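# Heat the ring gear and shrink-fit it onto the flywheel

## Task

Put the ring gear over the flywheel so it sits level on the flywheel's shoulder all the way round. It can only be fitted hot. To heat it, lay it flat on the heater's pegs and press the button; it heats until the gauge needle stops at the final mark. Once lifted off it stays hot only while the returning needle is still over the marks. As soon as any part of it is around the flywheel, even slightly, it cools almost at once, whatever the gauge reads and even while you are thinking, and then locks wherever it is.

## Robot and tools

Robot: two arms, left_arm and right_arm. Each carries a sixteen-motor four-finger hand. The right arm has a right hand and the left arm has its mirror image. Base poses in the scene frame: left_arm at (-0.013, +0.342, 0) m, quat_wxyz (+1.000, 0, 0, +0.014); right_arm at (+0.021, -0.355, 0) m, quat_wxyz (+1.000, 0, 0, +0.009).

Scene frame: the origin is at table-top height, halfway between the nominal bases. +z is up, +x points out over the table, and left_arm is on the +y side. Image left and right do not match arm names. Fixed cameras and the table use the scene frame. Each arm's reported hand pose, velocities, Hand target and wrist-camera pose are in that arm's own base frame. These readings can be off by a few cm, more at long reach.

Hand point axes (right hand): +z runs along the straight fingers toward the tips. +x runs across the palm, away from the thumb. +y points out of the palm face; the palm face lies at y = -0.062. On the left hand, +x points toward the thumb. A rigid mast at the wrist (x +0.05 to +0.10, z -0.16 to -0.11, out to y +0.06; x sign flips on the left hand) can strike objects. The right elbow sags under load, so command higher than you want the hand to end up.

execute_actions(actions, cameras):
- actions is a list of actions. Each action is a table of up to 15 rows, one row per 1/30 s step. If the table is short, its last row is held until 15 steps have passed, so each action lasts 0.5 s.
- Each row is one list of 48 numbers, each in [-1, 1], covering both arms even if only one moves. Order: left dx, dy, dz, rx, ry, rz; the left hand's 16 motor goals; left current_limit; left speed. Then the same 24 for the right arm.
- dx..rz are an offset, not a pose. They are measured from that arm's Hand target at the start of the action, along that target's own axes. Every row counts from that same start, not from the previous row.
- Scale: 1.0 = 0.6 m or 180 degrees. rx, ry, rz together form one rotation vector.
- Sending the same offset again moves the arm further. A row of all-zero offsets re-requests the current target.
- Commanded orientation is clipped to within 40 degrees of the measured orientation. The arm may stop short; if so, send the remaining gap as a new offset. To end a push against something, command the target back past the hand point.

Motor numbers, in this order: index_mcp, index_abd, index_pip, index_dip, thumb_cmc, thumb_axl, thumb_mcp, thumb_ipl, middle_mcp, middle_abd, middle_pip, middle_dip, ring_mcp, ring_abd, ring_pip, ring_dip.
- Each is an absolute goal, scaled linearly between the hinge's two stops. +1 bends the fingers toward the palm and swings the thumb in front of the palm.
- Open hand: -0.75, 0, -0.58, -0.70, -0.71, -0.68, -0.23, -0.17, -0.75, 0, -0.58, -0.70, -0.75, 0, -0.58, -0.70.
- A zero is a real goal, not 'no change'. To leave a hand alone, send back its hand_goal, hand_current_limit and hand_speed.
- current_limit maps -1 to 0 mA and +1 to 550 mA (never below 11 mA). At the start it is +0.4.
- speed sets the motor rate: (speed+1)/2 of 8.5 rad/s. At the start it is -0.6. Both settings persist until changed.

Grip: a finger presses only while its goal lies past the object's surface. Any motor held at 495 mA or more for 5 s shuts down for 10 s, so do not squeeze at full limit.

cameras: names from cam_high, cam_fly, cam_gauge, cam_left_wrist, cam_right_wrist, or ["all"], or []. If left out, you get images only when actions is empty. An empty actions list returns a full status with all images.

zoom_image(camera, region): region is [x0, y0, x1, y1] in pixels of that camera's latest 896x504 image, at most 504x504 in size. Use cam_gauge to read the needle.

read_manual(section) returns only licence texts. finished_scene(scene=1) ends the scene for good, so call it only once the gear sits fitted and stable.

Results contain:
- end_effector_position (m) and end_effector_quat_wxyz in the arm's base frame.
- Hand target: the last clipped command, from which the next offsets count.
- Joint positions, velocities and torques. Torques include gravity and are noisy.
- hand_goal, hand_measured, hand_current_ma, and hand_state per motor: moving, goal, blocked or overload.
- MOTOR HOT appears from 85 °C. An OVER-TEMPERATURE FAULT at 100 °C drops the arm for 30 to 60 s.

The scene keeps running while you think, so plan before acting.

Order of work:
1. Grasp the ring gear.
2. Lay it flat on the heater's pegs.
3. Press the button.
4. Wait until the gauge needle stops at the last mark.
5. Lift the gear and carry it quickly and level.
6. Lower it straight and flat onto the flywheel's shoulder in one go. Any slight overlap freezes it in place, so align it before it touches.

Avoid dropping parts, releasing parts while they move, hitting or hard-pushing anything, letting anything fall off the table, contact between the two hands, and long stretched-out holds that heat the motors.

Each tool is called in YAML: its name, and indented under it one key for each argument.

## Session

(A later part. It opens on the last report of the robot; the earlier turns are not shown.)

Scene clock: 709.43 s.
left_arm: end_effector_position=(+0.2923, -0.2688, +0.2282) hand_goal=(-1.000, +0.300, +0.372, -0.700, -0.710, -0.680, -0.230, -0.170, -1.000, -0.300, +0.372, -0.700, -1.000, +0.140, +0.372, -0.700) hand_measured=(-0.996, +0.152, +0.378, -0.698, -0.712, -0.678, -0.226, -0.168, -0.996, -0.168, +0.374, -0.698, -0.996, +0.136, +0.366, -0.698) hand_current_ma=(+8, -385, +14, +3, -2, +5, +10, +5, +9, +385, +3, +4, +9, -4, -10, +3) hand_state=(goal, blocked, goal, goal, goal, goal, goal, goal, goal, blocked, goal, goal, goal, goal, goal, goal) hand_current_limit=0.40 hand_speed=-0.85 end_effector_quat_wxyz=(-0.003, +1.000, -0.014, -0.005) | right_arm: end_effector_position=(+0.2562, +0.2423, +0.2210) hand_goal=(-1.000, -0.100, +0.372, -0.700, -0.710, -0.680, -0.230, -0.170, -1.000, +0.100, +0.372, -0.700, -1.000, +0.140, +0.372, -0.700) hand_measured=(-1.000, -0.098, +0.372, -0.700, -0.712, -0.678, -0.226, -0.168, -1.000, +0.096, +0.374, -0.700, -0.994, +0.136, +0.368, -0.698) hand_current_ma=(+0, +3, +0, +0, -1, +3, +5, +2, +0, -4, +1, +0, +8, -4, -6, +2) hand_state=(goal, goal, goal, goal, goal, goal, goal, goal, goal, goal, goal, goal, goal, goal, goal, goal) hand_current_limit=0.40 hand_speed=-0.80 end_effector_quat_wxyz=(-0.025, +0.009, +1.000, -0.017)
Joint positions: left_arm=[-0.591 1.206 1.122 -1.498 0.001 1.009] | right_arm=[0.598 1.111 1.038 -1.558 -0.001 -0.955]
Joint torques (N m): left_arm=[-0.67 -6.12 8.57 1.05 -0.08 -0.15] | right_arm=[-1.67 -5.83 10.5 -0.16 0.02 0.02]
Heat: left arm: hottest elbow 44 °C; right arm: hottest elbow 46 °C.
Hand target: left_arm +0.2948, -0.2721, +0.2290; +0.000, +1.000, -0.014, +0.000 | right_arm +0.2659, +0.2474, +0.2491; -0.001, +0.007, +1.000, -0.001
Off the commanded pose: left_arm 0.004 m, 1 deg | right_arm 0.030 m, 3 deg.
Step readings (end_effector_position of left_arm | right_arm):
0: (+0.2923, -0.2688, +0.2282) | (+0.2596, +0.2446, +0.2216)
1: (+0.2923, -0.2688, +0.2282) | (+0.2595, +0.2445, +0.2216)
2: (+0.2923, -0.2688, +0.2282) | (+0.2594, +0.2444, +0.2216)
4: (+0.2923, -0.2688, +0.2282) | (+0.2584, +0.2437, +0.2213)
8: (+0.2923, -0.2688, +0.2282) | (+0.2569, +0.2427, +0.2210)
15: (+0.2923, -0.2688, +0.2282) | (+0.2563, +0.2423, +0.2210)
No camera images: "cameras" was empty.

execute_actions:
  actions: []
  cameras: ["cam_high","cam_left_wrist"]

zoom_image:
  camera: "cam_high"
  region: [180, 40, 600, 300]

Scene clock: 716.40 s.
left_arm: end_effector_position=(+0.2923, -0.2688, +0.2282) hand_goal=(-1.000, +0.300, +0.372, -0.700, -0.710, -0.680, -0.230, -0.170, -1.000, -0.300, +0.372, -0.700, -1.000, +0.140, +0.372, -0.700) hand_measured=(-0.996, +0.152, +0.378, -0.698, -0.712, -0.678, -0.226, -0.168, -0.996, -0.168, +0.374, -0.698, -0.996, +0.136, +0.366, -0.698) hand_current_ma=(+8, -385, +14, +3, -2, +5, +10, +5, +9, +385, +3, +4, +9, -4, -10, +3) hand_state=(goal, blocked, goal, goal, goal, goal, goal, goal, goal, blocked, goal, goal, goal, goal, goal, goal) hand_current_limit=0.40 hand_speed=-0.85 end_effector_quat_wxyz=(-0.003, +1.000, -0.014, -0.005) | right_arm: end_effector_position=(+0.2562, +0.2423, +0.2210) hand_goal=(-1.000, -0.100, +0.372, -0.700, -0.710, -0.680, -0.230, -0.170, -1.000, +0.100, +0.372, -0.700, -1.000, +0.140, +0.372, -0.700) hand_measured=(-1.000, -0.098, +0.372, -0.700, -0.712, -0.678, -0.226, -0.168, -1.000, +0.096, +0.374, -0.700, -0.994, +0.136, +0.368, -0.698) hand_current_ma=(+0, +3, +0, +0, -1, +3, +5, +2, +0, -4, +1, +0, +8, -4, -6, +2) hand_state=(goal, goal, goal, goal, goal, goal, goal, goal, goal, goal, goal, goal, goal, goal, goal, goal) hand_current_limit=0.40 hand_speed=-0.80 end_effector_quat_wxyz=(-0.025, +0.009, +1.000, -0.017)
Joint positions: left_arm=[-0.591 1.206 1.122 -1.498 0.001 1.009] | right_arm=[0.598 1.111 1.038 -1.558 -0.001 -0.955]
Joint velocities: within noise
Joint torques (N m): left_arm=[0.03 -5.95 8.49 1.01 -0.08 -0.12] | right_arm=[-1.61 -5.71 10.1 -0.2 0 0.06]
Motor temperatures (°C): left_arm=[33 34 44 33 33 33] | right_arm=[32 35 47 35 34 35]
Heat: left arm: hottest elbow 44 °C; right arm: hottest elbow 47 °C.
Hand target: left_arm +0.2948, -0.2721, +0.2290; +0.000, +1.000, -0.014, +0.000 | right_arm +0.2659, +0.2474, +0.2491; -0.001, +0.007, +1.000, -0.001
Off the commanded pose: left_arm 0.004 m, 1 deg | right_arm 0.030 m, 3 deg.
Images, in order (width x height): cam_high 896x504, cam_left_wrist 896x504.

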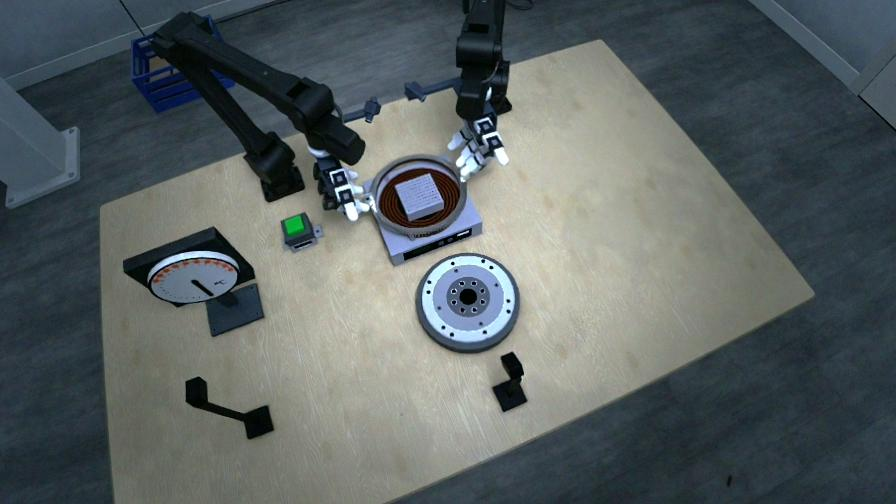

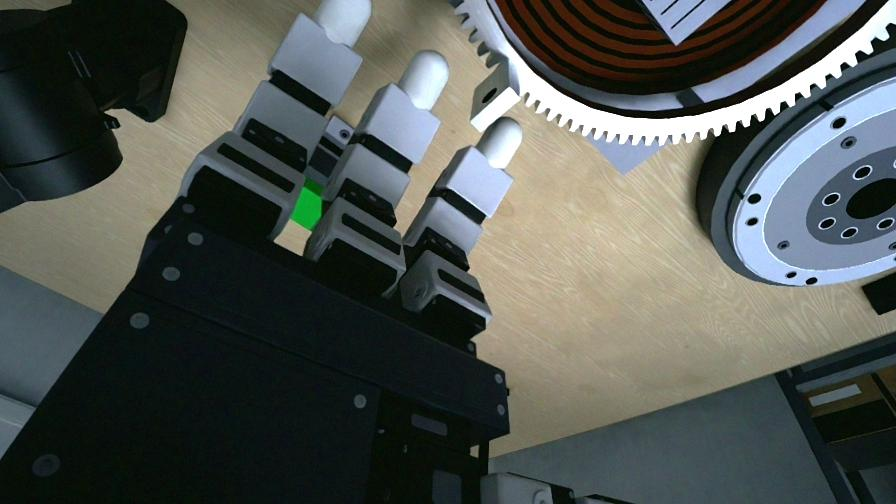

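Scaled by 1.200 from the camera's 896x504 image, which has a finer 1280x720 frame.

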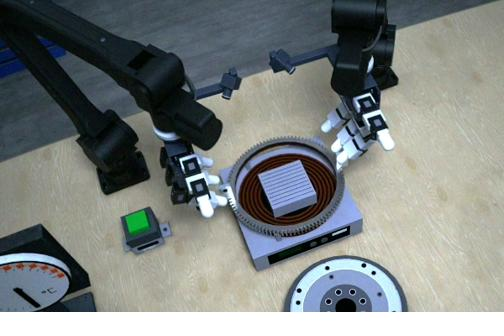

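execute_actions:
  actions:
    - [[0,0,0,0,0,0,-1,0.3,0.372,-0.7,-0.71,-0.68,-0.23,-0.17,-1,-0.3,0.372,-0.7,-1,0.14,0.372,-0.7,0.4,-0.85,0,0,-0.017,0,0,0,-1,-0.1,0.372,-0.7,-0.71,-0.68,-0.23,-0.17,-1,0.1,0.372,-0.7,-1,0.14,0.372,-0.7,0.4,-0.8]]
  cameras: []

Scene clock: 721.70 s.
left_arm: end_effector_position=(+0.2923, -0.2688, +0.2282) hand_goal=(-1.000, +0.300, +0.372, -0.700, -0.710, -0.680, -0.230, -0.170, -1.000, -0.300, +0.372, -0.700, -1.000, +0.140, +0.372, -0.700) hand_measured=(-0.996, +0.152, +0.378, -0.698, -0.712, -0.678, -0.226, -0.168, -0.996, -0.168, +0.374, -0.698, -0.996, +0.136, +0.366, -0.698) hand_current_ma=(+8, -385, +14, +3, -2, +5, +10, +5, +9, +385, +3, +4, +9, -4, -10, +3) hand_state=(goal, blocked, goal, goal, goal, goal, goal, goal, goal, blocked, goal, goal, goal, goal, goal, goal) hand_current_limit=0.40 hand_speed=-0.85 end_effector_quat_wxyz=(-0.003, +1.000, -0.014, -0.005) | right_arm: end_effector_position=(+0.2558, +0.2419, +0.2304) hand_goal=(-1.000, -0.100, +0.372, -0.700, -0.710, -0.680, -0.230, -0.170, -1.000, +0.100, +0.372, -0.700, -1.000, +0.140, +0.372, -0.700) hand_measured=(-1.000, -0.098, +0.372, -0.700, -0.712, -0.678, -0.226, -0.168, -1.000, +0.096, +0.374, -0.700, -0.994, +0.136, +0.368, -0.698) hand_current_ma=(+0, +3, +0, +0, -1, +3, +5, +2, +0, -4, +1, +0, +8, -4, -6, +2) hand_state=(goal, goal, goal, goal, goal, goal, goal, goal, goal, goal, goal, goal, goal, goal, goal, goal) hand_current_limit=0.40 hand_speed=-0.80 end_effector_quat_wxyz=(-0.025, +0.009, +0.999, -0.017)
Joint positions: left_arm=[-0.591 1.206 1.122 -1.498 0.001 1.009] | right_arm=[0.598 1.108 1.061 -1.584 -0.001 -0.955]
Joint torques (N m): left_arm=[-0.44 -6.42 8.36 0.94 -0.15 -0.15] | right_arm=[-0.91 -6.07 10.41 -0.1 0 0.02]
Heat: left arm: hottest elbow 44 °C; right arm: hottest elbow 48 °C.
Hand target: left_arm +0.2948, -0.2721, +0.2290; +0.000, +1.000, -0.014, +0.000 | right_arm +0.2660, +0.2474, +0.2593; -0.001, +0.007, +1.000, -0.001
Off the commanded pose: left_arm 0.004 m, 1 deg | right_arm 0.031 m, 3 deg.
Step readings (end_effector_position of left_arm | right_arm):
0: (+0.2923, -0.2688, +0.2282) | (+0.2562, +0.2423, +0.2210)
1: (+0.2923, -0.2688, +0.2282) | (+0.2562, +0.2423, +0.2210)
2: (+0.2923, -0.2688, +0.2282) | (+0.2559, +0.2421, +0.2212)
4: (+0.2923, -0.2688, +0.2282) | (+0.2549, +0.2414, +0.2223)
8: (+0.2923, -0.2688, +0.2282) | (+0.2555, +0.2417, +0.2274)
15: (+0.2923, -0.2688, +0.2282) | (+0.2559, +0.2421, +0.2305)
No camera images: "cameras" was empty.

execute_actions:
  actions:
    - [[0,0,0,0,0,0,-1,0.3,0.372,-0.7,-0.71,-0.68,-0.23,-0.17,-1,-0.3,0.372,-0.7,-1,0.14,0.372,-0.7,0.4,-0.85,-0.013,0.012,0,0,0,0,-1,-0.1,0.372,-0.7,-0.71,-0.68,-0.23,-0.17,-1,0.1,0.372,-0.7,-1,0.14,0.372,-0.7,0.4,-0.8]]
  cameras: ["cam_left_wrist"]

zoom_image:
  camera: "cam_left_wrist"
  region: [350, 30, 570, 200]

Scene clock: 730.10 s.
left_arm: end_effector_position=(+0.2923, -0.2688, +0.2282) hand_goal=(-1.000, +0.300, +0.372, -0.700, -0.710, -0.680, -0.230, -0.170, -1.000, -0.300, +0.372, -0.700, -1.000, +0.140, +0.372, -0.700) hand_measured=(-0.996, +0.152, +0.378, -0.698, -0.712, -0.678, -0.226, -0.168, -0.996, -0.168, +0.374, -0.698, -0.996, +0.136, +0.366, -0.698) hand_current_ma=(+8, -385, +14, +3, -2, +5, +10, +5, +9, +385, +3, +4, +9, -4, -10, +3) hand_state=(goal, blocked, goal, goal, goal, goal, goal, goal, goal, blocked, goal, goal, goal, goal, goal, goal) hand_current_limit=0.40 hand_speed=-0.85 end_effector_quat_wxyz=(-0.003, +1.000, -0.014, -0.005) | right_arm: end_effector_position=(+0.2611, +0.2456, +0.2379) hand_goal=(-1.000, -0.100, +0.372, -0.700, -0.710, -0.680, -0.230, -0.170, -1.000, +0.100, +0.372, -0.700, -1.000, +0.140, +0.372, -0.700) hand_measured=(-1.000, -0.098, +0.372, -0.700, -0.712, -0.678, -0.226, -0.168, -1.000, +0.096, +0.374, -0.700, -0.994, +0.136, +0.368, -0.698) hand_current_ma=(+0, +3, +0, +0, -1, +3, +5, +2, +0, -4, +1, +0, +8, -4, -6, +2) hand_state=(goal, goal, goal, goal, goal, goal, goal, goal, goal, goal, goal, goal, goal, goal, goal, goal) hand_current_limit=0.40 hand_speed=-0.80 end_effector_quat_wxyz=(-0.019, +0.009, +1.000, -0.013)
Joint positions: left_arm=[-0.591 1.206 1.122 -1.498 0.001 1.009] | right_arm=[0.598 1.114 1.082 -1.584 -0.001 -0.955]
Joint torques (N m): left_arm=[0.21 -6.36 8.47 1.07 -0.15 -0.14] | right_arm=[-0.38 -4.72 10.51 0.25 0 0.04]
Heat: left arm: hottest elbow 44 °C; right arm: hottest elbow 49 °C.
Hand target: left_arm +0.2948, -0.2721, +0.2290; +0.000, +1.000, -0.014, +0.000 | right_arm +0.2739, +0.2545, +0.2594; -0.001, +0.007, +1.000, -0.001
Off the commanded pose: left_arm 0.004 m, 1 deg | right_arm 0.027 m, 2 deg.
Step readings (end_effector_position of left_arm | right_arm):
0: (+0.2923, -0.2688, +0.2282) | (+0.2558, +0.2419, +0.2304)
1: (+0.2923, -0.2688, +0.2282) | (+0.2558, +0.2419, +0.2304)
2: (+0.2923, -0.2688, +0.2282) | (+0.2558, +0.2420, +0.2306)
4: (+0.2923, -0.2688, +0.2282) | (+0.2567, +0.2426, +0.2322)
8: (+0.2923, -0.2688, +0.2282) | (+0.2595, +0.2445, +0.2376)
15: (+0.2923, -0.2688, +0.2282) | (+0.2609, +0.2454, +0.2385)
Images, in order (width x height): cam_left_wrist 896x504.

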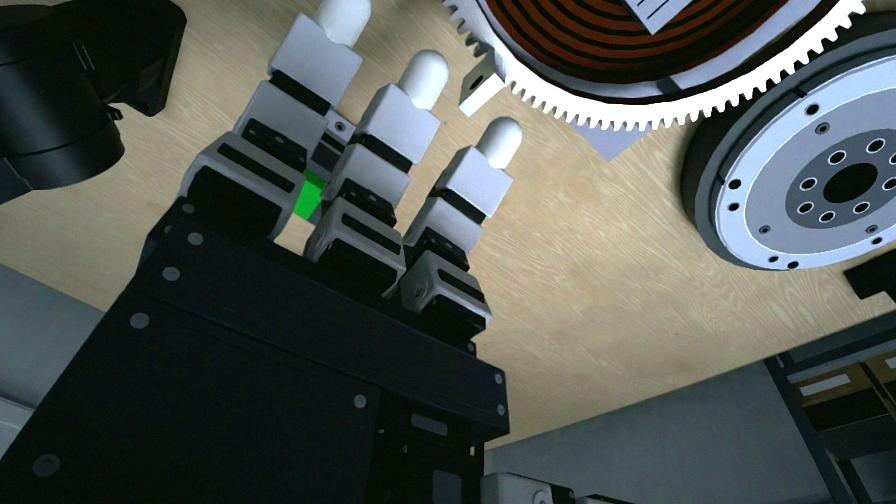

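Scaled by 2.291 from the camera's 896x504 image, which has a finer 1280x720 frame.

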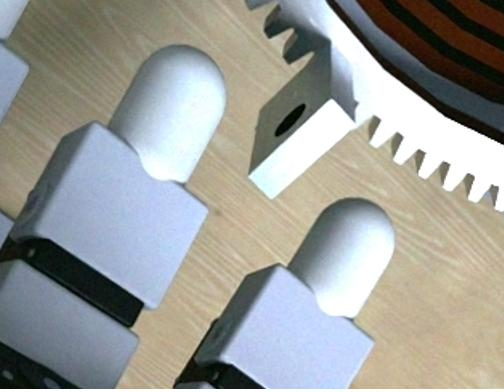

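execute_actions:
  actions:
    - [[0,0,0,0,0,0,-1,0.3,0.372,-0.7,-0.71,-0.68,-0.23,-0.17,-1,-0.3,0.372,-0.7,-1,0.14,0.372,-0.7,0.4,-0.85,0.007,0.001,0.047,0,0,0,-1,-0.1,0.372,-0.7,-0.71,-0.68,-0.23,-0.17,-1,0.1,0.372,-0.7,-1,0.14,0.372,-0.7,0.4,-0.8]]
  cameras: ["cam_left_wrist"]

zoom_image:
  camera: "cam_left_wrist"
  region: [350, 30, 570, 200]

Scene clock: 741.30 s.
left_arm: end_effector_position=(+0.2923, -0.2688, +0.2282) hand_goal=(-1.000, +0.300, +0.372, -0.700, -0.710, -0.680, -0.230, -0.170, -1.000, -0.300, +0.372, -0.700, -1.000, +0.140, +0.372, -0.700) hand_measured=(-0.996, +0.152, +0.378, -0.698, -0.712, -0.678, -0.226, -0.168, -0.996, -0.168, +0.374, -0.698, -0.996, +0.136, +0.366, -0.698) hand_current_ma=(+8, -385, +14, +3, -2, +5, +10, +5, +9, +385, +3, +4, +9, -4, -10, +3) hand_state=(goal, blocked, goal, goal, goal, goal, goal, goal, goal, blocked, goal, goal, goal, goal, goal, goal) hand_current_limit=0.40 hand_speed=-0.85 end_effector_quat_wxyz=(-0.003, +1.000, -0.014, -0.005) | right_arm: end_effector_position=(+0.2695, +0.2524, +0.2369) hand_goal=(-1.000, -0.100, +0.372, -0.700, -0.710, -0.680, -0.230, -0.170, -1.000, +0.100, +0.372, -0.700, -1.000, +0.140, +0.372, -0.700) hand_measured=(-1.000, -0.098, +0.372, -0.700, -0.712, -0.678, -0.226, -0.168, -1.000, +0.096, +0.374, -0.700, -0.994, +0.136, +0.368, -0.698) hand_current_ma=(+0, +3, +0, +0, -1, +3, +5, +2, +0, -3, +1, +0, +8, -4, -6, +2) hand_state=(goal, goal, goal, goal, goal, goal, goal, goal, goal, goal, goal, goal, goal, goal, goal, goal) hand_current_limit=0.40 hand_speed=-0.80 end_effector_quat_wxyz=(+0.000, +0.008, +1.000, +0.000)
Joint positions: left_arm=[-0.591 1.206 1.122 -1.498 0.001 1.009] | right_arm=[0.6 1.114 1.073 -1.53 -0.001 -0.955]
Joint torques (N m): left_arm=[0.09 -6.65 8.47 1.1 -0.11 -0.09] | right_arm=[-0.15 -5.01 6.06 1.22 0.03 0.13]
Heat: left arm: hottest elbow 44 °C; right arm: hottest elbow 50 °C.
Hand target: left_arm +0.2948, -0.2721, +0.2290; +0.000, +1.000, -0.014, +0.000 | right_arm +0.2697, +0.2550, +0.2311; -0.001, +0.007, +1.000, -0.001
Off the commanded pose: left_arm 0.004 m, 1 deg | right_arm 0.006 m, 0 deg.
Step readings (end_effector_position of left_arm | right_arm):
0: (+0.2923, -0.2688, +0.2282) | (+0.2611, +0.2456, +0.2379)
1: (+0.2923, -0.2688, +0.2282) | (+0.2611, +0.2456, +0.2379)
2: (+0.2923, -0.2688, +0.2282) | (+0.2614, +0.2458, +0.2380)
4: (+0.2923, -0.2688, +0.2282) | (+0.2643, +0.2478, +0.2388)
8: (+0.2923, -0.2688, +0.2282) | (+0.2698, +0.2519, +0.2404)
15: (+0.2923, -0.2688, +0.2282) | (+0.2694, +0.2522, +0.2370)
Images, in order (width x height): cam_left_wrist 896x504.

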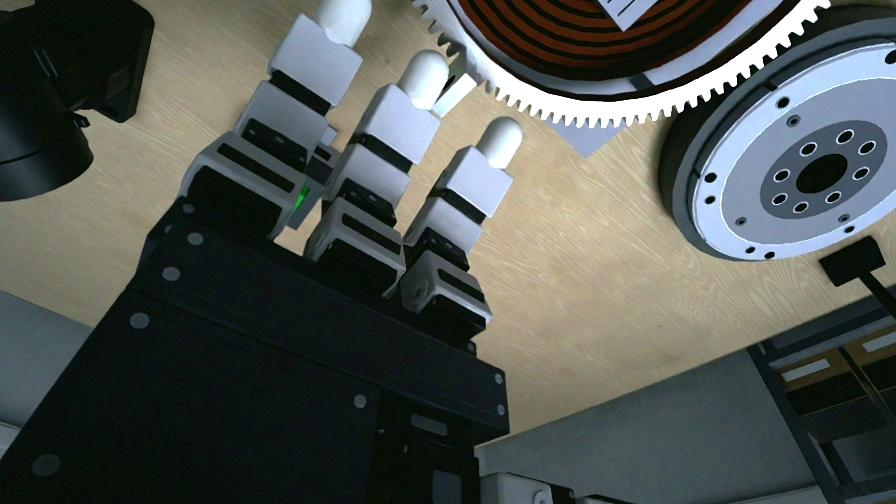

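Scaled by 2.291 from the camera's 896x504 image, which has a finer 1280x720 frame.

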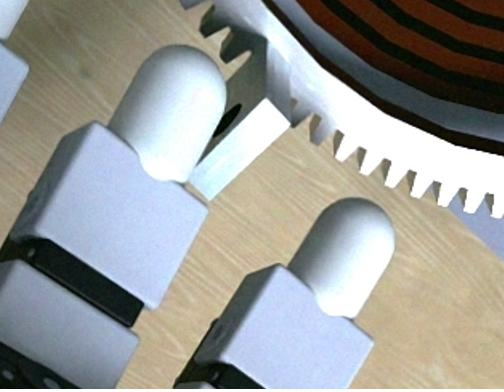

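execute_actions:
  actions:
    - [[0,0,0,0,0,0,-1,0.3,0.372,-0.7,-0.71,-0.68,-0.23,-0.17,-1,-0.3,0.372,-0.7,-1,0.14,0.372,-0.7,0.4,-0.85,0.010,-0.006,0.015,0,0,0,-1,-0.1,0.372,-0.7,-0.71,-0.68,-0.23,-0.17,-1,0.1,0.372,-0.7,-1,0.14,0.372,-0.7,0.4,-0.8]]
  cameras: ["cam_left_wrist"]

zoom_image:
  camera: "cam_left_wrist"
  region: [350, 30, 570, 200]

Scene clock: 749.20 s.
left_arm: end_effector_position=(+0.2923, -0.2688, +0.2282) hand_goal=(-1.000, +0.300, +0.372, -0.700, -0.710, -0.680, -0.230, -0.170, -1.000, -0.300, +0.372, -0.700, -1.000, +0.140, +0.372, -0.700) hand_measured=(-0.996, +0.152, +0.378, -0.698, -0.712, -0.678, -0.226, -0.168, -0.996, -0.168, +0.374, -0.698, -0.996, +0.136, +0.366, -0.698) hand_current_ma=(+8, -385, +14, +3, -2, +5, +10, +5, +9, +385, +3, +4, +9, -4, -10, +3) hand_state=(goal, blocked, goal, goal, goal, goal, goal, goal, goal, blocked, goal, goal, goal, goal, goal, goal) hand_current_limit=0.40 hand_speed=-0.85 end_effector_quat_wxyz=(-0.003, +1.000, -0.014, -0.005) | right_arm: end_effector_position=(+0.2645, +0.2498, +0.2215) hand_goal=(-1.000, -0.100, +0.372, -0.700, -0.710, -0.680, -0.230, -0.170, -1.000, +0.100, +0.372, -0.700, -1.000, +0.140, +0.372, -0.700) hand_measured=(-1.000, -0.098, +0.372, -0.700, -0.712, -0.678, -0.226, -0.168, -1.000, +0.098, +0.372, -0.700, -0.994, +0.136, +0.368, -0.698) hand_current_ma=(+0, +3, +0, +0, -1, +3, +5, +2, +0, -3, +1, +0, +8, -4, -6, +2) hand_state=(goal, goal, goal, goal, goal, goal, goal, goal, goal, goal, goal, goal, goal, goal, goal, goal) hand_current_limit=0.40 hand_speed=-0.80 end_effector_quat_wxyz=(-0.008, +0.007, +1.000, -0.005)
Joint positions: left_arm=[-0.591 1.206 1.122 -1.498 0.001 1.009] | right_arm=[0.602 1.114 1.036 -1.511 -0.001 -0.955]
Joint torques (N m): left_arm=[0.03 -6.18 8.25 1.02 -0.12 -0.11] | right_arm=[-0.67 -5.83 5.96 0.98 0.01 0.11]
Heat: left arm: hottest elbow 44 °C; right arm: hottest elbow 49 °C.
Hand target: left_arm +0.2948, -0.2721, +0.2290; +0.000, +1.000, -0.014, +0.000 | right_arm +0.2635, +0.2514, +0.2220; -0.001, +0.007, +1.000, -0.002
Off the commanded pose: left_arm 0.004 m, 1 deg | right_arm 0.002 m, 1 deg.
Step readings (end_effector_position of left_arm | right_arm):
0: (+0.2923, -0.2688, +0.2282) | (+0.2695, +0.2524, +0.2369)
1: (+0.2923, -0.2688, +0.2282) | (+0.2695, +0.2523, +0.2367)
2: (+0.2923, -0.2688, +0.2282) | (+0.2696, +0.2524, +0.2360)
4: (+0.2923, -0.2688, +0.2282) | (+0.2688, +0.2520, +0.2321)
8: (+0.2923, -0.2688, +0.2282) | (+0.2648, +0.2498, +0.2230)
15: (+0.2923, -0.2688, +0.2282) | (+0.2645, +0.2498, +0.2215)
Images, in order (width x height): cam_left_wrist 896x504.

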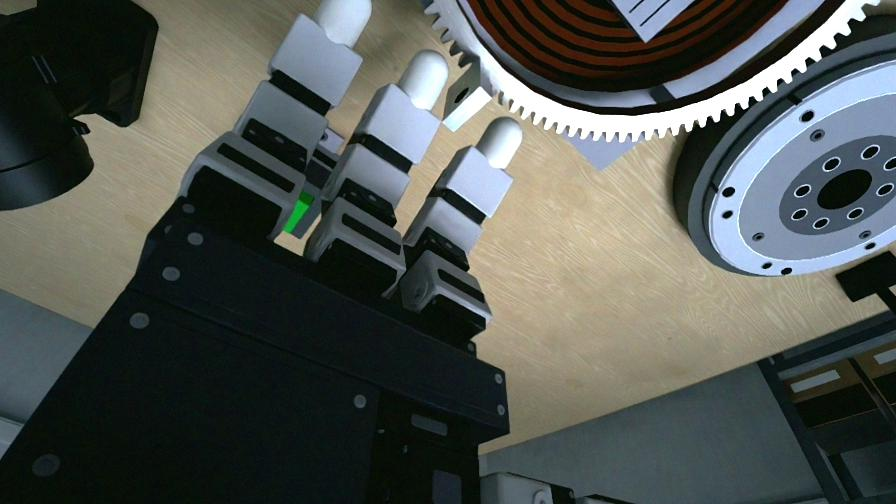

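Scaled by 2.291 from the camera's 896x504 image, which has a finer 1280x720 frame.

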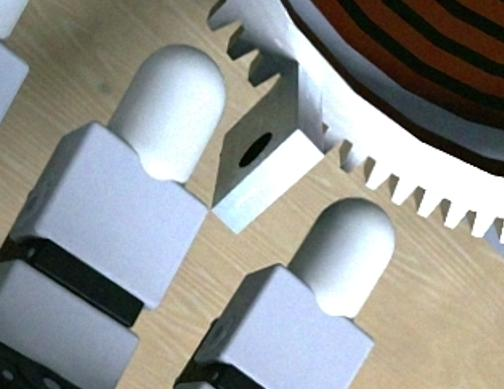

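execute_actions:
  actions:
    - [[0,0,0,0,0,0,-1,0.3,0.372,-0.7,-0.71,-0.68,-0.23,-0.17,-1,-0.3,0.372,-0.7,-1,0.14,0.372,-0.7,0.4,-0.85,-0.013,0.008,-0.047,0,0,0,-1,-0.1,0.372,-0.7,-0.71,-0.68,-0.23,-0.17,-1,0.1,0.372,-0.7,-1,0.14,0.372,-0.7,0.4,-0.8]]
  cameras: ["cam_left_wrist"]

zoom_image:
  camera: "cam_left_wrist"
  region: [350, 30, 570, 200]

Scene clock: 760.50 s.
left_arm: end_effector_position=(+0.2923, -0.2688, +0.2282) hand_goal=(-1.000, +0.300, +0.372, -0.700, -0.710, -0.680, -0.230, -0.170, -1.000, -0.300, +0.372, -0.700, -1.000, +0.140, +0.372, -0.700) hand_measured=(-0.996, +0.152, +0.378, -0.698, -0.712, -0.678, -0.226, -0.168, -0.996, -0.168, +0.374, -0.698, -0.996, +0.136, +0.366, -0.698) hand_current_ma=(+8, -385, +14, +3, -2, +5, +10, +5, +9, +385, +3, +4, +9, -4, -10, +3) hand_state=(goal, blocked, goal, goal, goal, goal, goal, goal, goal, blocked, goal, goal, goal, goal, goal, goal) hand_current_limit=0.40 hand_speed=-0.85 end_effector_quat_wxyz=(-0.003, +1.000, -0.014, -0.005) | right_arm: end_effector_position=(+0.2606, +0.2470, +0.2281) hand_goal=(-1.000, -0.100, +0.372, -0.700, -0.710, -0.680, -0.230, -0.170, -1.000, +0.100, +0.372, -0.700, -1.000, +0.140, +0.372, -0.700) hand_measured=(-1.000, -0.098, +0.372, -0.700, -0.712, -0.678, -0.226, -0.168, -1.000, +0.098, +0.372, -0.700, -0.994, +0.136, +0.368, -0.698) hand_current_ma=(+0, +3, +0, +0, -1, +3, +5, +2, +0, -3, +1, +0, +8, -4, -6, +2) hand_state=(goal, goal, goal, goal, goal, goal, goal, goal, goal, goal, goal, goal, goal, goal, goal, goal) hand_current_limit=0.40 hand_speed=-0.80 end_effector_quat_wxyz=(-0.017, +0.007, +1.000, -0.011)
Joint positions: left_arm=[-0.591 1.206 1.122 -1.498 0.001 1.009] | right_arm=[0.602 1.114 1.056 -1.553 -0.001 -0.955]
Joint torques (N m): left_arm=[0.26 -6.01 8.17 0.92 -0.09 -0.16] | right_arm=[-0.5 -4.42 10.71 -0.14 0.01 0.16]
Heat: left arm: hottest elbow 44 °C; right arm: hottest elbow 47 °C.
Hand target: left_arm +0.2948, -0.2721, +0.2290; +0.000, +1.000, -0.014, +0.000 | right_arm +0.2715, +0.2562, +0.2502; -0.001, +0.007, +1.000, -0.002
Off the commanded pose: left_arm 0.004 m, 1 deg | right_arm 0.026 m, 2 deg.
Step readings (end_effector_position of left_arm | right_arm):
0: (+0.2923, -0.2688, +0.2282) | (+0.2645, +0.2498, +0.2215)
1: (+0.2923, -0.2688, +0.2282) | (+0.2645, +0.2498, +0.2215)
2: (+0.2923, -0.2688, +0.2282) | (+0.2645, +0.2498, +0.2215)
4: (+0.2923, -0.2688, +0.2282) | (+0.2629, +0.2486, +0.2210)
8: (+0.2923, -0.2688, +0.2282) | (+0.2589, +0.2459, +0.2213)
15: (+0.2923, -0.2688, +0.2282) | (+0.2609, +0.2473, +0.2281)
Images, in order (width x height): cam_left_wrist 896x504.

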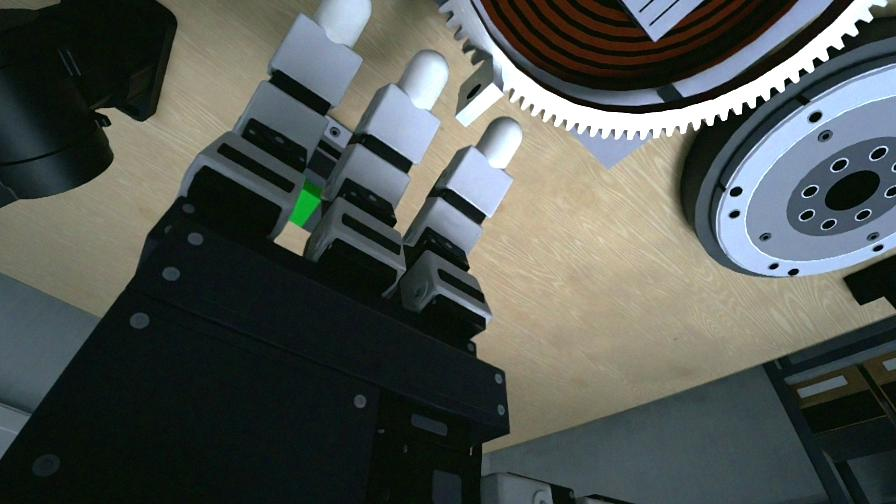

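Scaled by 2.291 from the camera's 896x504 image, which has a finer 1280x720 frame.

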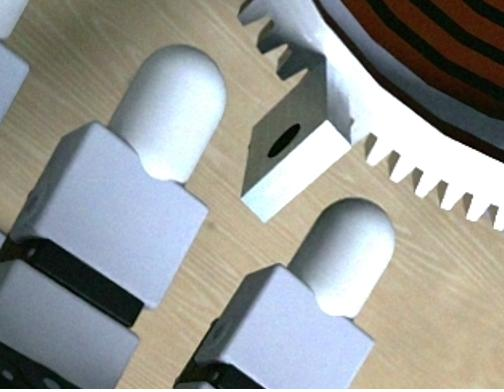

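execute_actions:
  actions:
    - [[0,0,0,0,0,0,-1,0.3,0.372,-0.7,-0.71,-0.68,-0.23,-0.17,-1,-0.3,0.372,-0.7,-1,0.14,0.372,-0.7,0.4,-0.85,-0.008,0.006,0.005,0,0,0,-1,-0.1,0.372,-0.7,-0.71,-0.68,-0.23,-0.17,-1,0.1,0.372,-0.7,-1,0.14,0.372,-0.7,0.4,-0.8]]
  cameras: ["cam_left_wrist"]

zoom_image:
  camera: "cam_left_wrist"
  region: [350, 30, 570, 200]

Scene clock: 766.97 s.
left_arm: end_effector_position=(+0.2923, -0.2688, +0.2282) hand_goal=(-1.000, +0.300, +0.372, -0.700, -0.710, -0.680, -0.230, -0.170, -1.000, -0.300, +0.372, -0.700, -1.000, +0.140, +0.372, -0.700) hand_measured=(-0.996, +0.152, +0.378, -0.698, -0.712, -0.678, -0.226, -0.168, -0.996, -0.168, +0.374, -0.698, -0.996, +0.136, +0.366, -0.698) hand_current_ma=(+8, -385, +14, +3, -2, +5, +10, +5, +9, +385, +3, +4, +9, -4, -10, +3) hand_state=(goal, blocked, goal, goal, goal, goal, goal, goal, goal, blocked, goal, goal, goal, goal, goal, goal) hand_current_limit=0.40 hand_speed=-0.85 end_effector_quat_wxyz=(-0.003, +1.000, -0.014, -0.005) | right_arm: end_effector_position=(+0.2617, +0.2478, +0.2234) hand_goal=(-1.000, -0.100, +0.372, -0.700, -0.710, -0.680, -0.230, -0.170, -1.000, +0.100, +0.372, -0.700, -1.000, +0.140, +0.372, -0.700) hand_measured=(-1.000, -0.098, +0.372, -0.700, -0.712, -0.678, -0.226, -0.168, -1.000, +0.098, +0.372, -0.700, -0.994, +0.136, +0.368, -0.698) hand_current_ma=(+0, +3, +0, +0, -1, +3, +5, +2, +0, -3, +1, +0, +8, -4, -6, +2) hand_state=(goal, goal, goal, goal, goal, goal, goal, goal, goal, goal, goal, goal, goal, goal, goal, goal) hand_current_limit=0.40 hand_speed=-0.80 end_effector_quat_wxyz=(-0.023, +0.007, +1.000, -0.015)
Joint positions: left_arm=[-0.591 1.206 1.122 -1.498 0.001 1.009] | right_arm=[0.602 1.128 1.056 -1.553 -0.001 -0.955]
Joint torques (N m): left_arm=[-0.38 -5.71 8.43 0.94 -0.09 -0.2] | right_arm=[-0.56 -4.72 10.84 0.13 -0.03 0.06]
Heat: left arm: hottest elbow 44 °C; right arm: hottest elbow 49 °C.
Hand target: left_arm +0.2948, -0.2721, +0.2290; +0.000, +1.000, -0.014, +0.000 | right_arm +0.2764, +0.2598, +0.2472; -0.001, +0.007, +1.000, -0.001
Off the commanded pose: left_arm 0.004 m, 1 deg | right_arm 0.030 m, 3 deg.
Step readings (end_effector_position of left_arm | right_arm):
0: (+0.2923, -0.2688, +0.2282) | (+0.2606, +0.2470, +0.2281)
1: (+0.2923, -0.2688, +0.2282) | (+0.2606, +0.2470, +0.2281)
2: (+0.2923, -0.2688, +0.2282) | (+0.2606, +0.2471, +0.2280)
4: (+0.2923, -0.2688, +0.2282) | (+0.2607, +0.2471, +0.2275)
8: (+0.2923, -0.2688, +0.2282) | (+0.2614, +0.2476, +0.2247)
15: (+0.2923, -0.2688, +0.2282) | (+0.2617, +0.2478, +0.2234)
Images, in order (width x height): cam_left_wrist 896x504.

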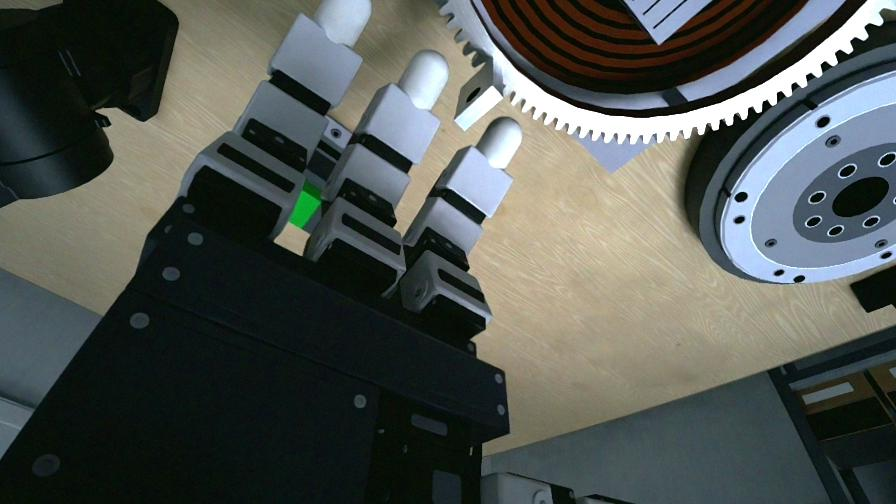

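Scaled by 2.291 from the camera's 896x504 image, which has a finer 1280x720 frame.

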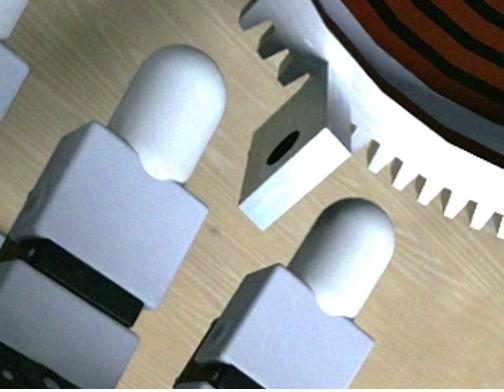

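execute_actions:
  actions:
    - [[0,0,0,0,0,0,-1,0.3,0.372,-0.7,-0.71,-0.68,-0.23,-0.17,-1,-0.3,0.372,-0.7,-1,0.14,0.372,-0.7,0.4,-0.85,0,0.003,-0.012,0,0,0,-1,-0.1,0.372,-0.7,-0.71,-0.68,-0.23,-0.17,-1,0.1,0.372,-0.7,-1,0.14,0.372,-0.7,0.4,-0.8]]
  cameras: ["cam_left_wrist"]

zoom_image:
  camera: "cam_left_wrist"
  region: [350, 30, 570, 200]

Scene clock: 776.97 s.
left_arm: end_effector_position=(+0.2923, -0.2688, +0.2282) hand_goal=(-1.000, +0.300, +0.372, -0.700, -0.710, -0.680, -0.230, -0.170, -1.000, -0.300, +0.372, -0.700, -1.000, +0.140, +0.372, -0.700) hand_measured=(-0.996, +0.152, +0.378, -0.698, -0.712, -0.678, -0.226, -0.168, -0.996, -0.168, +0.374, -0.698, -0.996, +0.136, +0.366, -0.698) hand_current_ma=(+8, -385, +14, +3, -2, +5, +10, +5, +9, +385, +3, +4, +9, -4, -10, +3) hand_state=(goal, blocked, goal, goal, goal, goal, goal, goal, goal, blocked, goal, goal, goal, goal, goal, goal) hand_current_limit=0.40 hand_speed=-0.85 end_effector_quat_wxyz=(-0.003, +1.000, -0.014, -0.005) | right_arm: end_effector_position=(+0.2658, +0.2516, +0.2337) hand_goal=(-1.000, -0.100, +0.372, -0.700, -0.710, -0.680, -0.230, -0.170, -1.000, +0.100, +0.372, -0.700, -1.000, +0.140, +0.372, -0.700) hand_measured=(-1.000, -0.098, +0.372, -0.700, -0.712, -0.678, -0.226, -0.168, -1.000, +0.098, +0.372, -0.700, -0.994, +0.136, +0.368, -0.698) hand_current_ma=(+0, +3, +0, +0, -1, +3, +5, +2, +0, -3, +1, +0, +8, -4, -6, +2) hand_state=(goal, goal, goal, goal, goal, goal, goal, goal, goal, goal, goal, goal, goal, goal, goal, goal) hand_current_limit=0.40 hand_speed=-0.80 end_effector_quat_wxyz=(-0.015, +0.006, +1.000, -0.010)
Joint positions: left_arm=[-0.591 1.206 1.122 -1.498 0.001 1.009] | right_arm=[0.605 1.13 1.082 -1.559 -0.001 -0.953]
Joint torques (N m): left_arm=[0.09 -6.71 8.55 1.02 -0.05 -0.19] | right_arm=[-0.67 -4.89 10.33 -0.09 -0.05 0.17]
Heat: left arm: hottest elbow 44 °C; right arm: hottest elbow 50 °C.
Hand target: left_arm +0.2948, -0.2721, +0.2290; +0.000, +1.000, -0.014, +0.000 | right_arm +0.2764, +0.2616, +0.2546; -0.001, +0.007, +1.000, -0.001
Off the commanded pose: left_arm 0.004 m, 1 deg | right_arm 0.025 m, 2 deg.
Step readings (end_effector_position of left_arm | right_arm):
0: (+0.2923, -0.2688, +0.2282) | (+0.2617, +0.2478, +0.2234)
1: (+0.2923, -0.2688, +0.2282) | (+0.2618, +0.2479, +0.2236)
2: (+0.2923, -0.2688, +0.2282) | (+0.2620, +0.2480, +0.2241)
4: (+0.2923, -0.2688, +0.2282) | (+0.2632, +0.2490, +0.2263)
8: (+0.2923, -0.2688, +0.2282) | (+0.2655, +0.2512, +0.2324)
15: (+0.2923, -0.2688, +0.2282) | (+0.2658, +0.2517, +0.2340)
Images, in order (width x height): cam_left_wrist 896x504.

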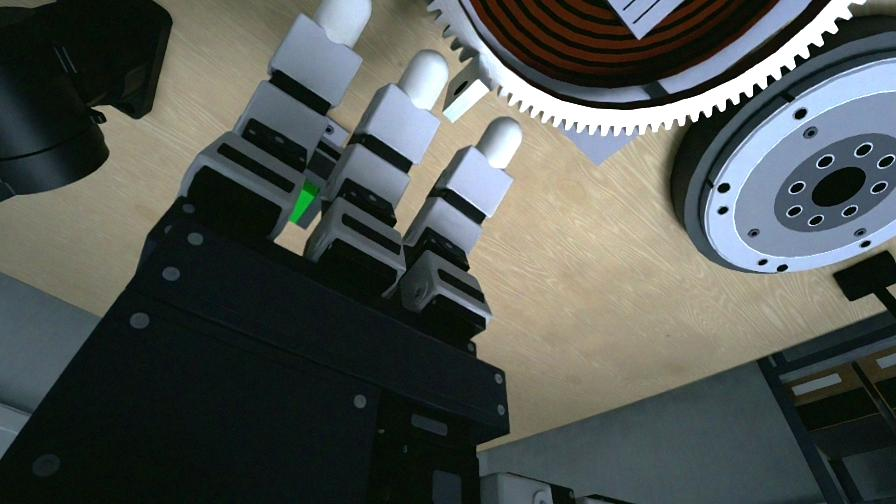

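Scaled by 2.291 from the camera's 896x504 image, which has a finer 1280x720 frame.

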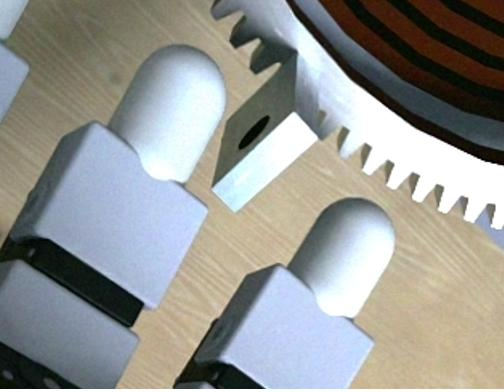

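execute_actions:
  actions:
    - [[0,0,0,0,0,0,-1,0.3,0.372,-0.7,-0.71,-0.68,-0.23,-0.17,-1,-0.3,0.372,-0.7,-1,0.14,0.372,-0.7,0.4,-0.85,0,0,0,0,0,0,-1,0.3,0.372,-0.7,-0.71,-0.68,-0.23,-0.17,-1,-0.3,0.372,-0.7,-1,0.14,0.372,-0.7,0.4,-0.85]]
    - [[0,0,0,0,0,0,-1,0.3,0.372,-0.7,-0.71,-0.68,-0.23,-0.17,-1,-0.3,0.372,-0.7,-1,0.14,0.372,-0.7,0.4,-0.85,0,0,0,0,0,0,-1,0.3,0.372,-0.7,-0.71,-0.68,-0.23,-0.17,-1,-0.3,0.372,-0.7,-1,0.14,0.372,-0.7,0.4,-0.85]]
  cameras: ["cam_left_wrist"]

zoom_image:
  camera: "cam_left_wrist"
  region: [350, 30, 570, 200]

Scene clock: 785.47 s.
left_arm: end_effector_position=(+0.2923, -0.2688, +0.2282) hand_goal=(-1.000, +0.300, +0.372, -0.700, -0.710, -0.680, -0.230, -0.170, -1.000, -0.300, +0.372, -0.700, -1.000, +0.140, +0.372, -0.700) hand_measured=(-0.996, +0.152, +0.378, -0.698, -0.712, -0.678, -0.226, -0.168, -0.996, -0.168, +0.374, -0.698, -0.996, +0.136, +0.366, -0.698) hand_current_ma=(+8, -385, +14, +3, -2, +5, +10, +5, +9, +385, +3, +4, +9, -4, -10, +3) hand_state=(goal, blocked, goal, goal, goal, goal, goal, goal, goal, blocked, goal, goal, goal, goal, goal, goal) hand_current_limit=0.40 hand_speed=-0.85 end_effector_quat_wxyz=(-0.003, +1.000, -0.014, -0.005) | right_arm: end_effector_position=(+0.2642, +0.2514, +0.2333) hand_goal=(-1.000, +0.300, +0.372, -0.700, -0.710, -0.680, -0.230, -0.170, -1.000, -0.300, +0.372, -0.700, -1.000, +0.140, +0.372, -0.700) hand_measured=(-1.000, +0.170, +0.380, -0.700, -0.712, -0.678, -0.226, -0.168, -1.000, -0.158, +0.378, -0.700, -0.994, +0.136, +0.368, -0.698) hand_current_ma=(+0, -385, +12, +0, -1, +3, +5, +2, +0, +385, +7, +0, +8, -4, -6, +2) hand_state=(goal, blocked, goal, goal, goal, goal, goal, goal, goal, blocked, goal, goal, goal, goal, goal, goal) hand_current_limit=0.40 hand_speed=-0.85 end_effector_quat_wxyz=(-0.018, +0.006, +1.000, -0.012)
Joint positions: left_arm=[-0.591 1.206 1.122 -1.498 0.001 1.009] | right_arm=[0.607 1.13 1.082 -1.565 -0.001 -0.953]
Joint torques (N m): left_arm=[-0.44 -5.83 8.46 0.95 -0.08 -0.11] | right_arm=[0.03 -5.13 10.58 0.23 0.03 0.18]
Heat: left arm: hottest elbow 44 °C; right arm: hottest elbow 50 °C.
Hand target: left_arm +0.2948, -0.2721, +0.2290; +0.000, +1.000, -0.014, +0.000 | right_arm +0.2764, +0.2617, +0.2546; -0.001, +0.007, +1.000, -0.001
Off the commanded pose: left_arm 0.004 m, 1 deg | right_arm 0.027 m, 2 deg.
Step readings (end_effector_position of left_arm | right_arm):
0: (+0.2923, -0.2688, +0.2282) | (+0.2658, +0.2516, +0.2337)
1: (+0.2923, -0.2688, +0.2282) | (+0.2658, +0.2516, +0.2337)
2: (+0.2923, -0.2688, +0.2282) | (+0.2658, +0.2516, +0.2337)
4: (+0.2923, -0.2688, +0.2282) | (+0.2658, +0.2516, +0.2337)
8: (+0.2923, -0.2688, +0.2282) | (+0.2658, +0.2516, +0.2337)
15: (+0.2923, -0.2688, +0.2282) | (+0.2646, +0.2510, +0.2333)
16: (+0.2923, -0.2688, +0.2282) | (+0.2643, +0.2513, +0.2333)
17: (+0.2923, -0.2688, +0.2282) | (+0.2642, +0.2514, +0.2333)
19: (+0.2923, -0.2688, +0.2282) | (+0.2642, +0.2514, +0.2333)
23: (+0.2923, -0.2688, +0.2282) | (+0.2642, +0.2514, +0.2333)
30: (+0.2923, -0.2688, +0.2282) | (+0.2642, +0.2514, +0.2333)
Images, in order (width x height): cam_left_wrist 896x504.

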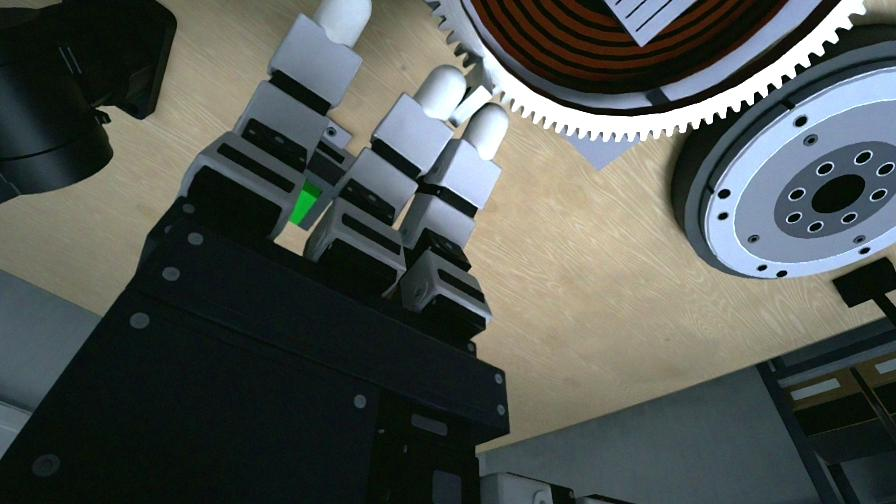

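Scaled by 2.291 from the camera's 896x504 image, which has a finer 1280x720 frame.

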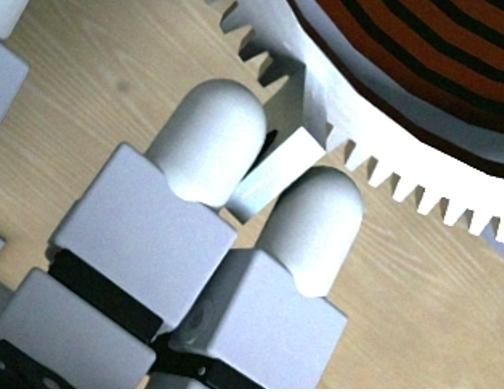

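execute_actions:
  actions:
    - [[0,0,0,0,0,0,-1,0.6,0.372,-0.7,-0.71,-0.68,-0.23,-0.17,-1,-0.6,0.372,-0.7,-1,0.14,0.372,-0.7,0.77,-0.85,0,0,0,0,0,0,-1,0.6,0.372,-0.7,-0.71,-0.68,-0.23,-0.17,-1,-0.6,0.372,-0.7,-1,0.14,0.372,-0.7,0.77,-0.85]]
    - [[0,0,-0.035,0,0,0,-1,0.6,0.372,-0.7,-0.71,-0.68,-0.23,-0.17,-1,-0.6,0.372,-0.7,-1,0.14,0.372,-0.7,0.77,-0.85,0,0,0,0,0,0,-1,0.6,0.372,-0.7,-0.71,-0.68,-0.23,-0.17,-1,-0.6,0.372,-0.7,-1,0.14,0.372,-0.7,0.77,-0.85]]
  cameras: ["cam_fly"]

zoom_image:
  camera: "cam_fly"
  region: [270, 0, 610, 180]

Scene clock: 796.17 s.
left_arm: end_effector_position=(+0.2901, -0.2663, +0.2294) hand_goal=(-1.000, +0.600, +0.372, -0.700, -0.710, -0.680, -0.230, -0.170, -1.000, -0.600, +0.372, -0.700, -1.000, +0.140, +0.372, -0.700) hand_measured=(-0.996, +0.152, +0.388, -0.696, -0.712, -0.678, -0.226, -0.168, -0.994, -0.180, +0.378, -0.698, -0.996, +0.136, +0.366, -0.698) hand_current_ma=(+7, -487, +41, +6, -2, +5, +10, +5, +12, +487, +11, +4, +9, -4, -10, +3) hand_state=(goal, blocked, goal, goal, goal, goal, goal, goal, goal, blocked, goal, goal, goal, goal, goal, goal) hand_current_limit=0.77 hand_speed=-0.85 end_effector_quat_wxyz=(-0.008, +1.000, -0.013, -0.010) | right_arm: end_effector_position=(+0.2642, +0.2514, +0.2333) hand_goal=(-1.000, +0.600, +0.372, -0.700, -0.710, -0.680, -0.230, -0.170, -1.000, -0.600, +0.372, -0.700, -1.000, +0.140, +0.372, -0.700) hand_measured=(-1.000, +0.174, +0.382, -0.700, -0.712, -0.678, -0.226, -0.168, -1.000, -0.160, +0.380, -0.700, -0.994, +0.136, +0.368, -0.698) hand_current_ma=(+0, -487, +16, +1, -1, +3, +5, +2, +0, +487, +13, +0, +8, -4, -6, +2) hand_state=(goal, blocked, goal, goal, goal, goal, goal, goal, goal, blocked, goal, goal, goal, goal, goal, goal) hand_current_limit=0.77 hand_speed=-0.85 end_effector_quat_wxyz=(-0.018, +0.006, +1.000, -0.012)
Joint positions: left_arm=[-0.591 1.206 1.128 -1.519 -0.003 1.006] | right_arm=[0.607 1.13 1.082 -1.565 -0.001 -0.953]
Joint torques (N m): left_arm=[-0.09 -6.3 11.82 -0.12 0.06 -0.08] | right_arm=[-1.26 -4.13 10.37 0.05 -0.08 0.2]
Heat: left arm: hottest elbow 44 °C; right arm: hottest elbow 49 °C.
Hand target: left_arm +0.2948, -0.2721, +0.2500; +0.000, +1.000, -0.014, +0.000 | right_arm +0.2764, +0.2617, +0.2546; -0.001, +0.007, +1.000, -0.001
Off the commanded pose: left_arm 0.022 m, 1 deg | right_arm 0.027 m, 2 deg.
Step readings (end_effector_position of left_arm | right_arm):
0: (+0.2923, -0.2688, +0.2282) | (+0.2642, +0.2514, +0.2333)
1: (+0.2923, -0.2688, +0.2282) | (+0.2642, +0.2514, +0.2333)
2: (+0.2923, -0.2688, +0.2282) | (+0.2642, +0.2514, +0.2333)
4: (+0.2923, -0.2688, +0.2282) | (+0.2642, +0.2514, +0.2333)
8: (+0.2923, -0.2688, +0.2282) | (+0.2642, +0.2514, +0.2333)
15: (+0.2923, -0.2688, +0.2282) | (+0.2642, +0.2514, +0.2333)
16: (+0.2923, -0.2688, +0.2282) | (+0.2642, +0.2514, +0.2333)
17: (+0.2923, -0.2688, +0.2282) | (+0.2642, +0.2514, +0.2333)
19: (+0.2911, -0.2679, +0.2278) | (+0.2642, +0.2514, +0.2333)
23: (+0.2902, -0.2669, +0.2275) | (+0.2642, +0.2514, +0.2333)
30: (+0.2901, -0.2663, +0.2291) | (+0.2642, +0.2514, +0.2333)
Images, in order (width x height): cam_fly 896x504.

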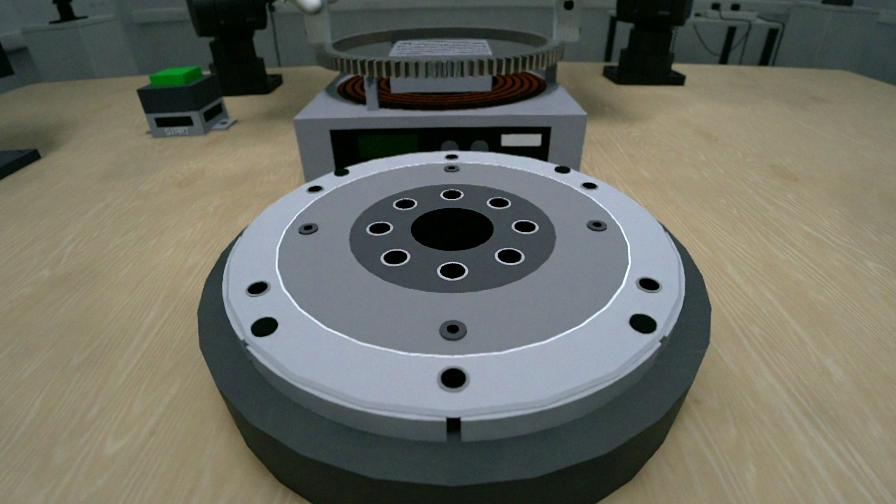

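Scaled by 1.482 from the camera's 896x504 image, which has a finer 1280x720 frame.

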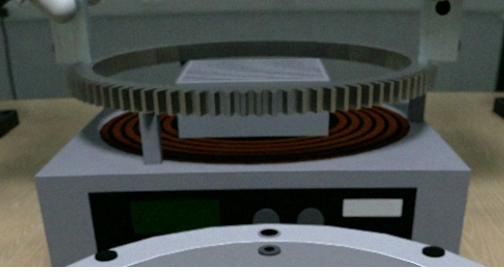

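execute_actions:
  actions:
    - [[0,0,-0.025,0,0,0,-1,0.6,0.372,-0.7,-0.71,-0.68,-0.23,-0.17,-1,-0.6,0.372,-0.7,-1,0.14,0.372,-0.7,0.77,-0.85,0,0,-0.025,0,0,0,-1,0.6,0.372,-0.7,-0.71,-0.68,-0.23,-0.17,-1,-0.6,0.372,-0.7,-1,0.14,0.372,-0.7,0.77,-0.85]]
  cameras: ["cam_fly", "cam_left_wrist", "cam_right_wrist"]

zoom_image:
  camera: "cam_fly"
  region: [270, 0, 610, 180]

Scene clock: 804.73 s.
left_arm: end_effector_position=(+0.2856, -0.2633, +0.2393) hand_goal=(-1.000, +0.600, +0.372, -0.700, -0.710, -0.680, -0.230, -0.170, -1.000, -0.600, +0.372, -0.700, -1.000, +0.140, +0.372, -0.700) hand_measured=(-0.996, +0.152, +0.390, -0.696, -0.712, -0.678, -0.226, -0.168, -0.994, -0.180, +0.378, -0.698, -0.996, +0.138, +0.366, -0.698) hand_current_ma=(+6, -487, +43, +6, -2, +5, +10, +5, +12, +487, +13, +4, +8, -4, -10, +3) hand_state=(goal, blocked, goal, goal, goal, goal, goal, goal, goal, blocked, goal, goal, goal, goal, goal, goal) hand_current_limit=0.77 hand_speed=-0.85 end_effector_quat_wxyz=(-0.015, +1.000, -0.013, -0.020) | right_arm: end_effector_position=(+0.2660, +0.2526, +0.2484) hand_goal=(-1.000, +0.600, +0.372, -0.700, -0.710, -0.680, -0.230, -0.170, -1.000, -0.600, +0.372, -0.700, -1.000, +0.140, +0.372, -0.700) hand_measured=(-1.000, +0.174, +0.382, -0.700, -0.712, -0.678, -0.226, -0.168, -1.000, -0.160, +0.380, -0.700, -0.994, +0.136, +0.368, -0.698) hand_current_ma=(+0, -487, +16, +1, -1, +3, +5, +2, +0, +487, +13, +0, +8, -4, -6, +2) hand_state=(goal, blocked, goal, goal, goal, goal, goal, goal, goal, blocked, goal, goal, goal, goal, goal, goal) hand_current_limit=0.77 hand_speed=-0.85 end_effector_quat_wxyz=(-0.016, +0.006, +1.000, -0.011)
Joint positions: left_arm=[-0.591 1.206 1.157 -1.572 -0.002 1.005] | right_arm=[0.607 1.132 1.121 -1.598 -0.001 -0.953]
Joint torques (N m): left_arm=[-0.56 -6.83 12.74 0.06 -0.02 -0.09] | right_arm=[-1.03 -4.78 10.81 -0.29 -0.04 0.13]
Heat: left arm: hottest elbow 45 °C; right arm: hottest elbow 50 °C.
Hand target: left_arm +0.2948, -0.2720, +0.2651; +0.000, +1.000, -0.014, +0.000 | right_arm +0.2764, +0.2617, +0.2695; -0.001, +0.007, +1.000, -0.001
Off the commanded pose: left_arm 0.029 m, 3 deg | right_arm 0.025 m, 2 deg.
Step readings (end_effector_position of left_arm | right_arm):
0: (+0.2901, -0.2663, +0.2294) | (+0.2642, +0.2514, +0.2333)
1: (+0.2902, -0.2663, +0.2296) | (+0.2642, +0.2514, +0.2333)
2: (+0.2899, -0.2661, +0.2302) | (+0.2641, +0.2513, +0.2335)
4: (+0.2891, -0.2655, +0.2333) | (+0.2639, +0.2511, +0.2364)
8: (+0.2870, -0.2643, +0.2385) | (+0.2656, +0.2524, +0.2450)
15: (+0.2857, -0.2634, +0.2392) | (+0.2662, +0.2528, +0.2485)
Images, in order (width x height): cam_fly 896x504, cam_left_wrist 896x504, cam_right_wrist 896x504.

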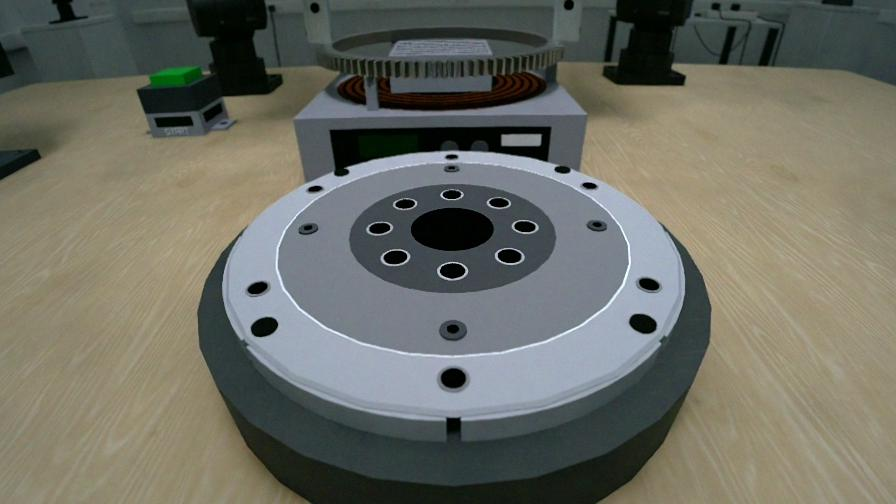

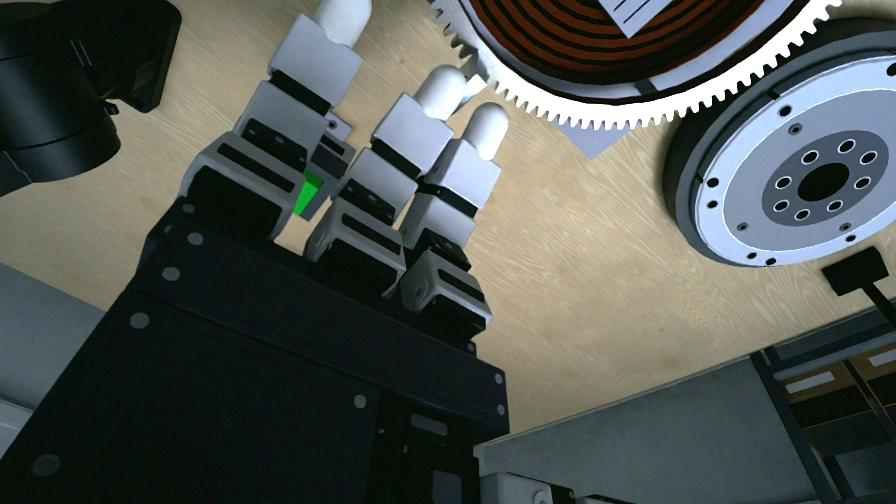

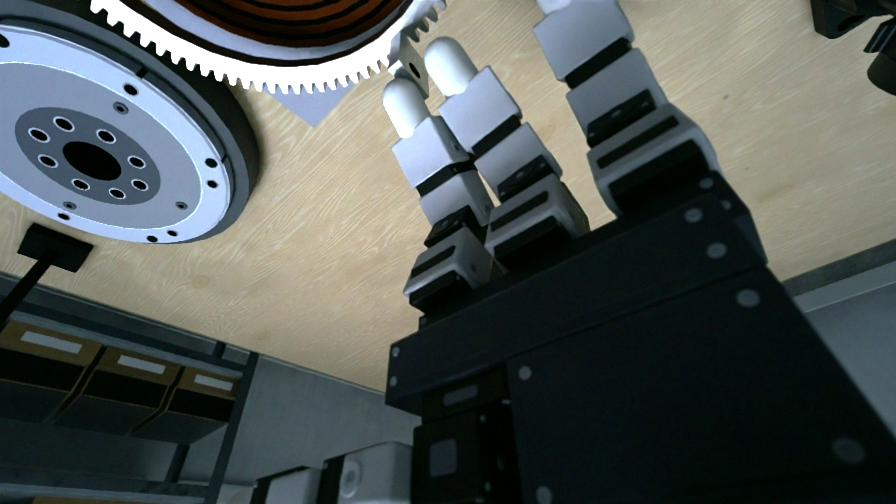

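Scaled by 1.482 from the camera's 896x504 image, which has a finer 1280x720 frame.

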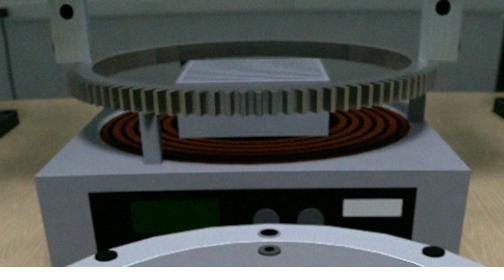

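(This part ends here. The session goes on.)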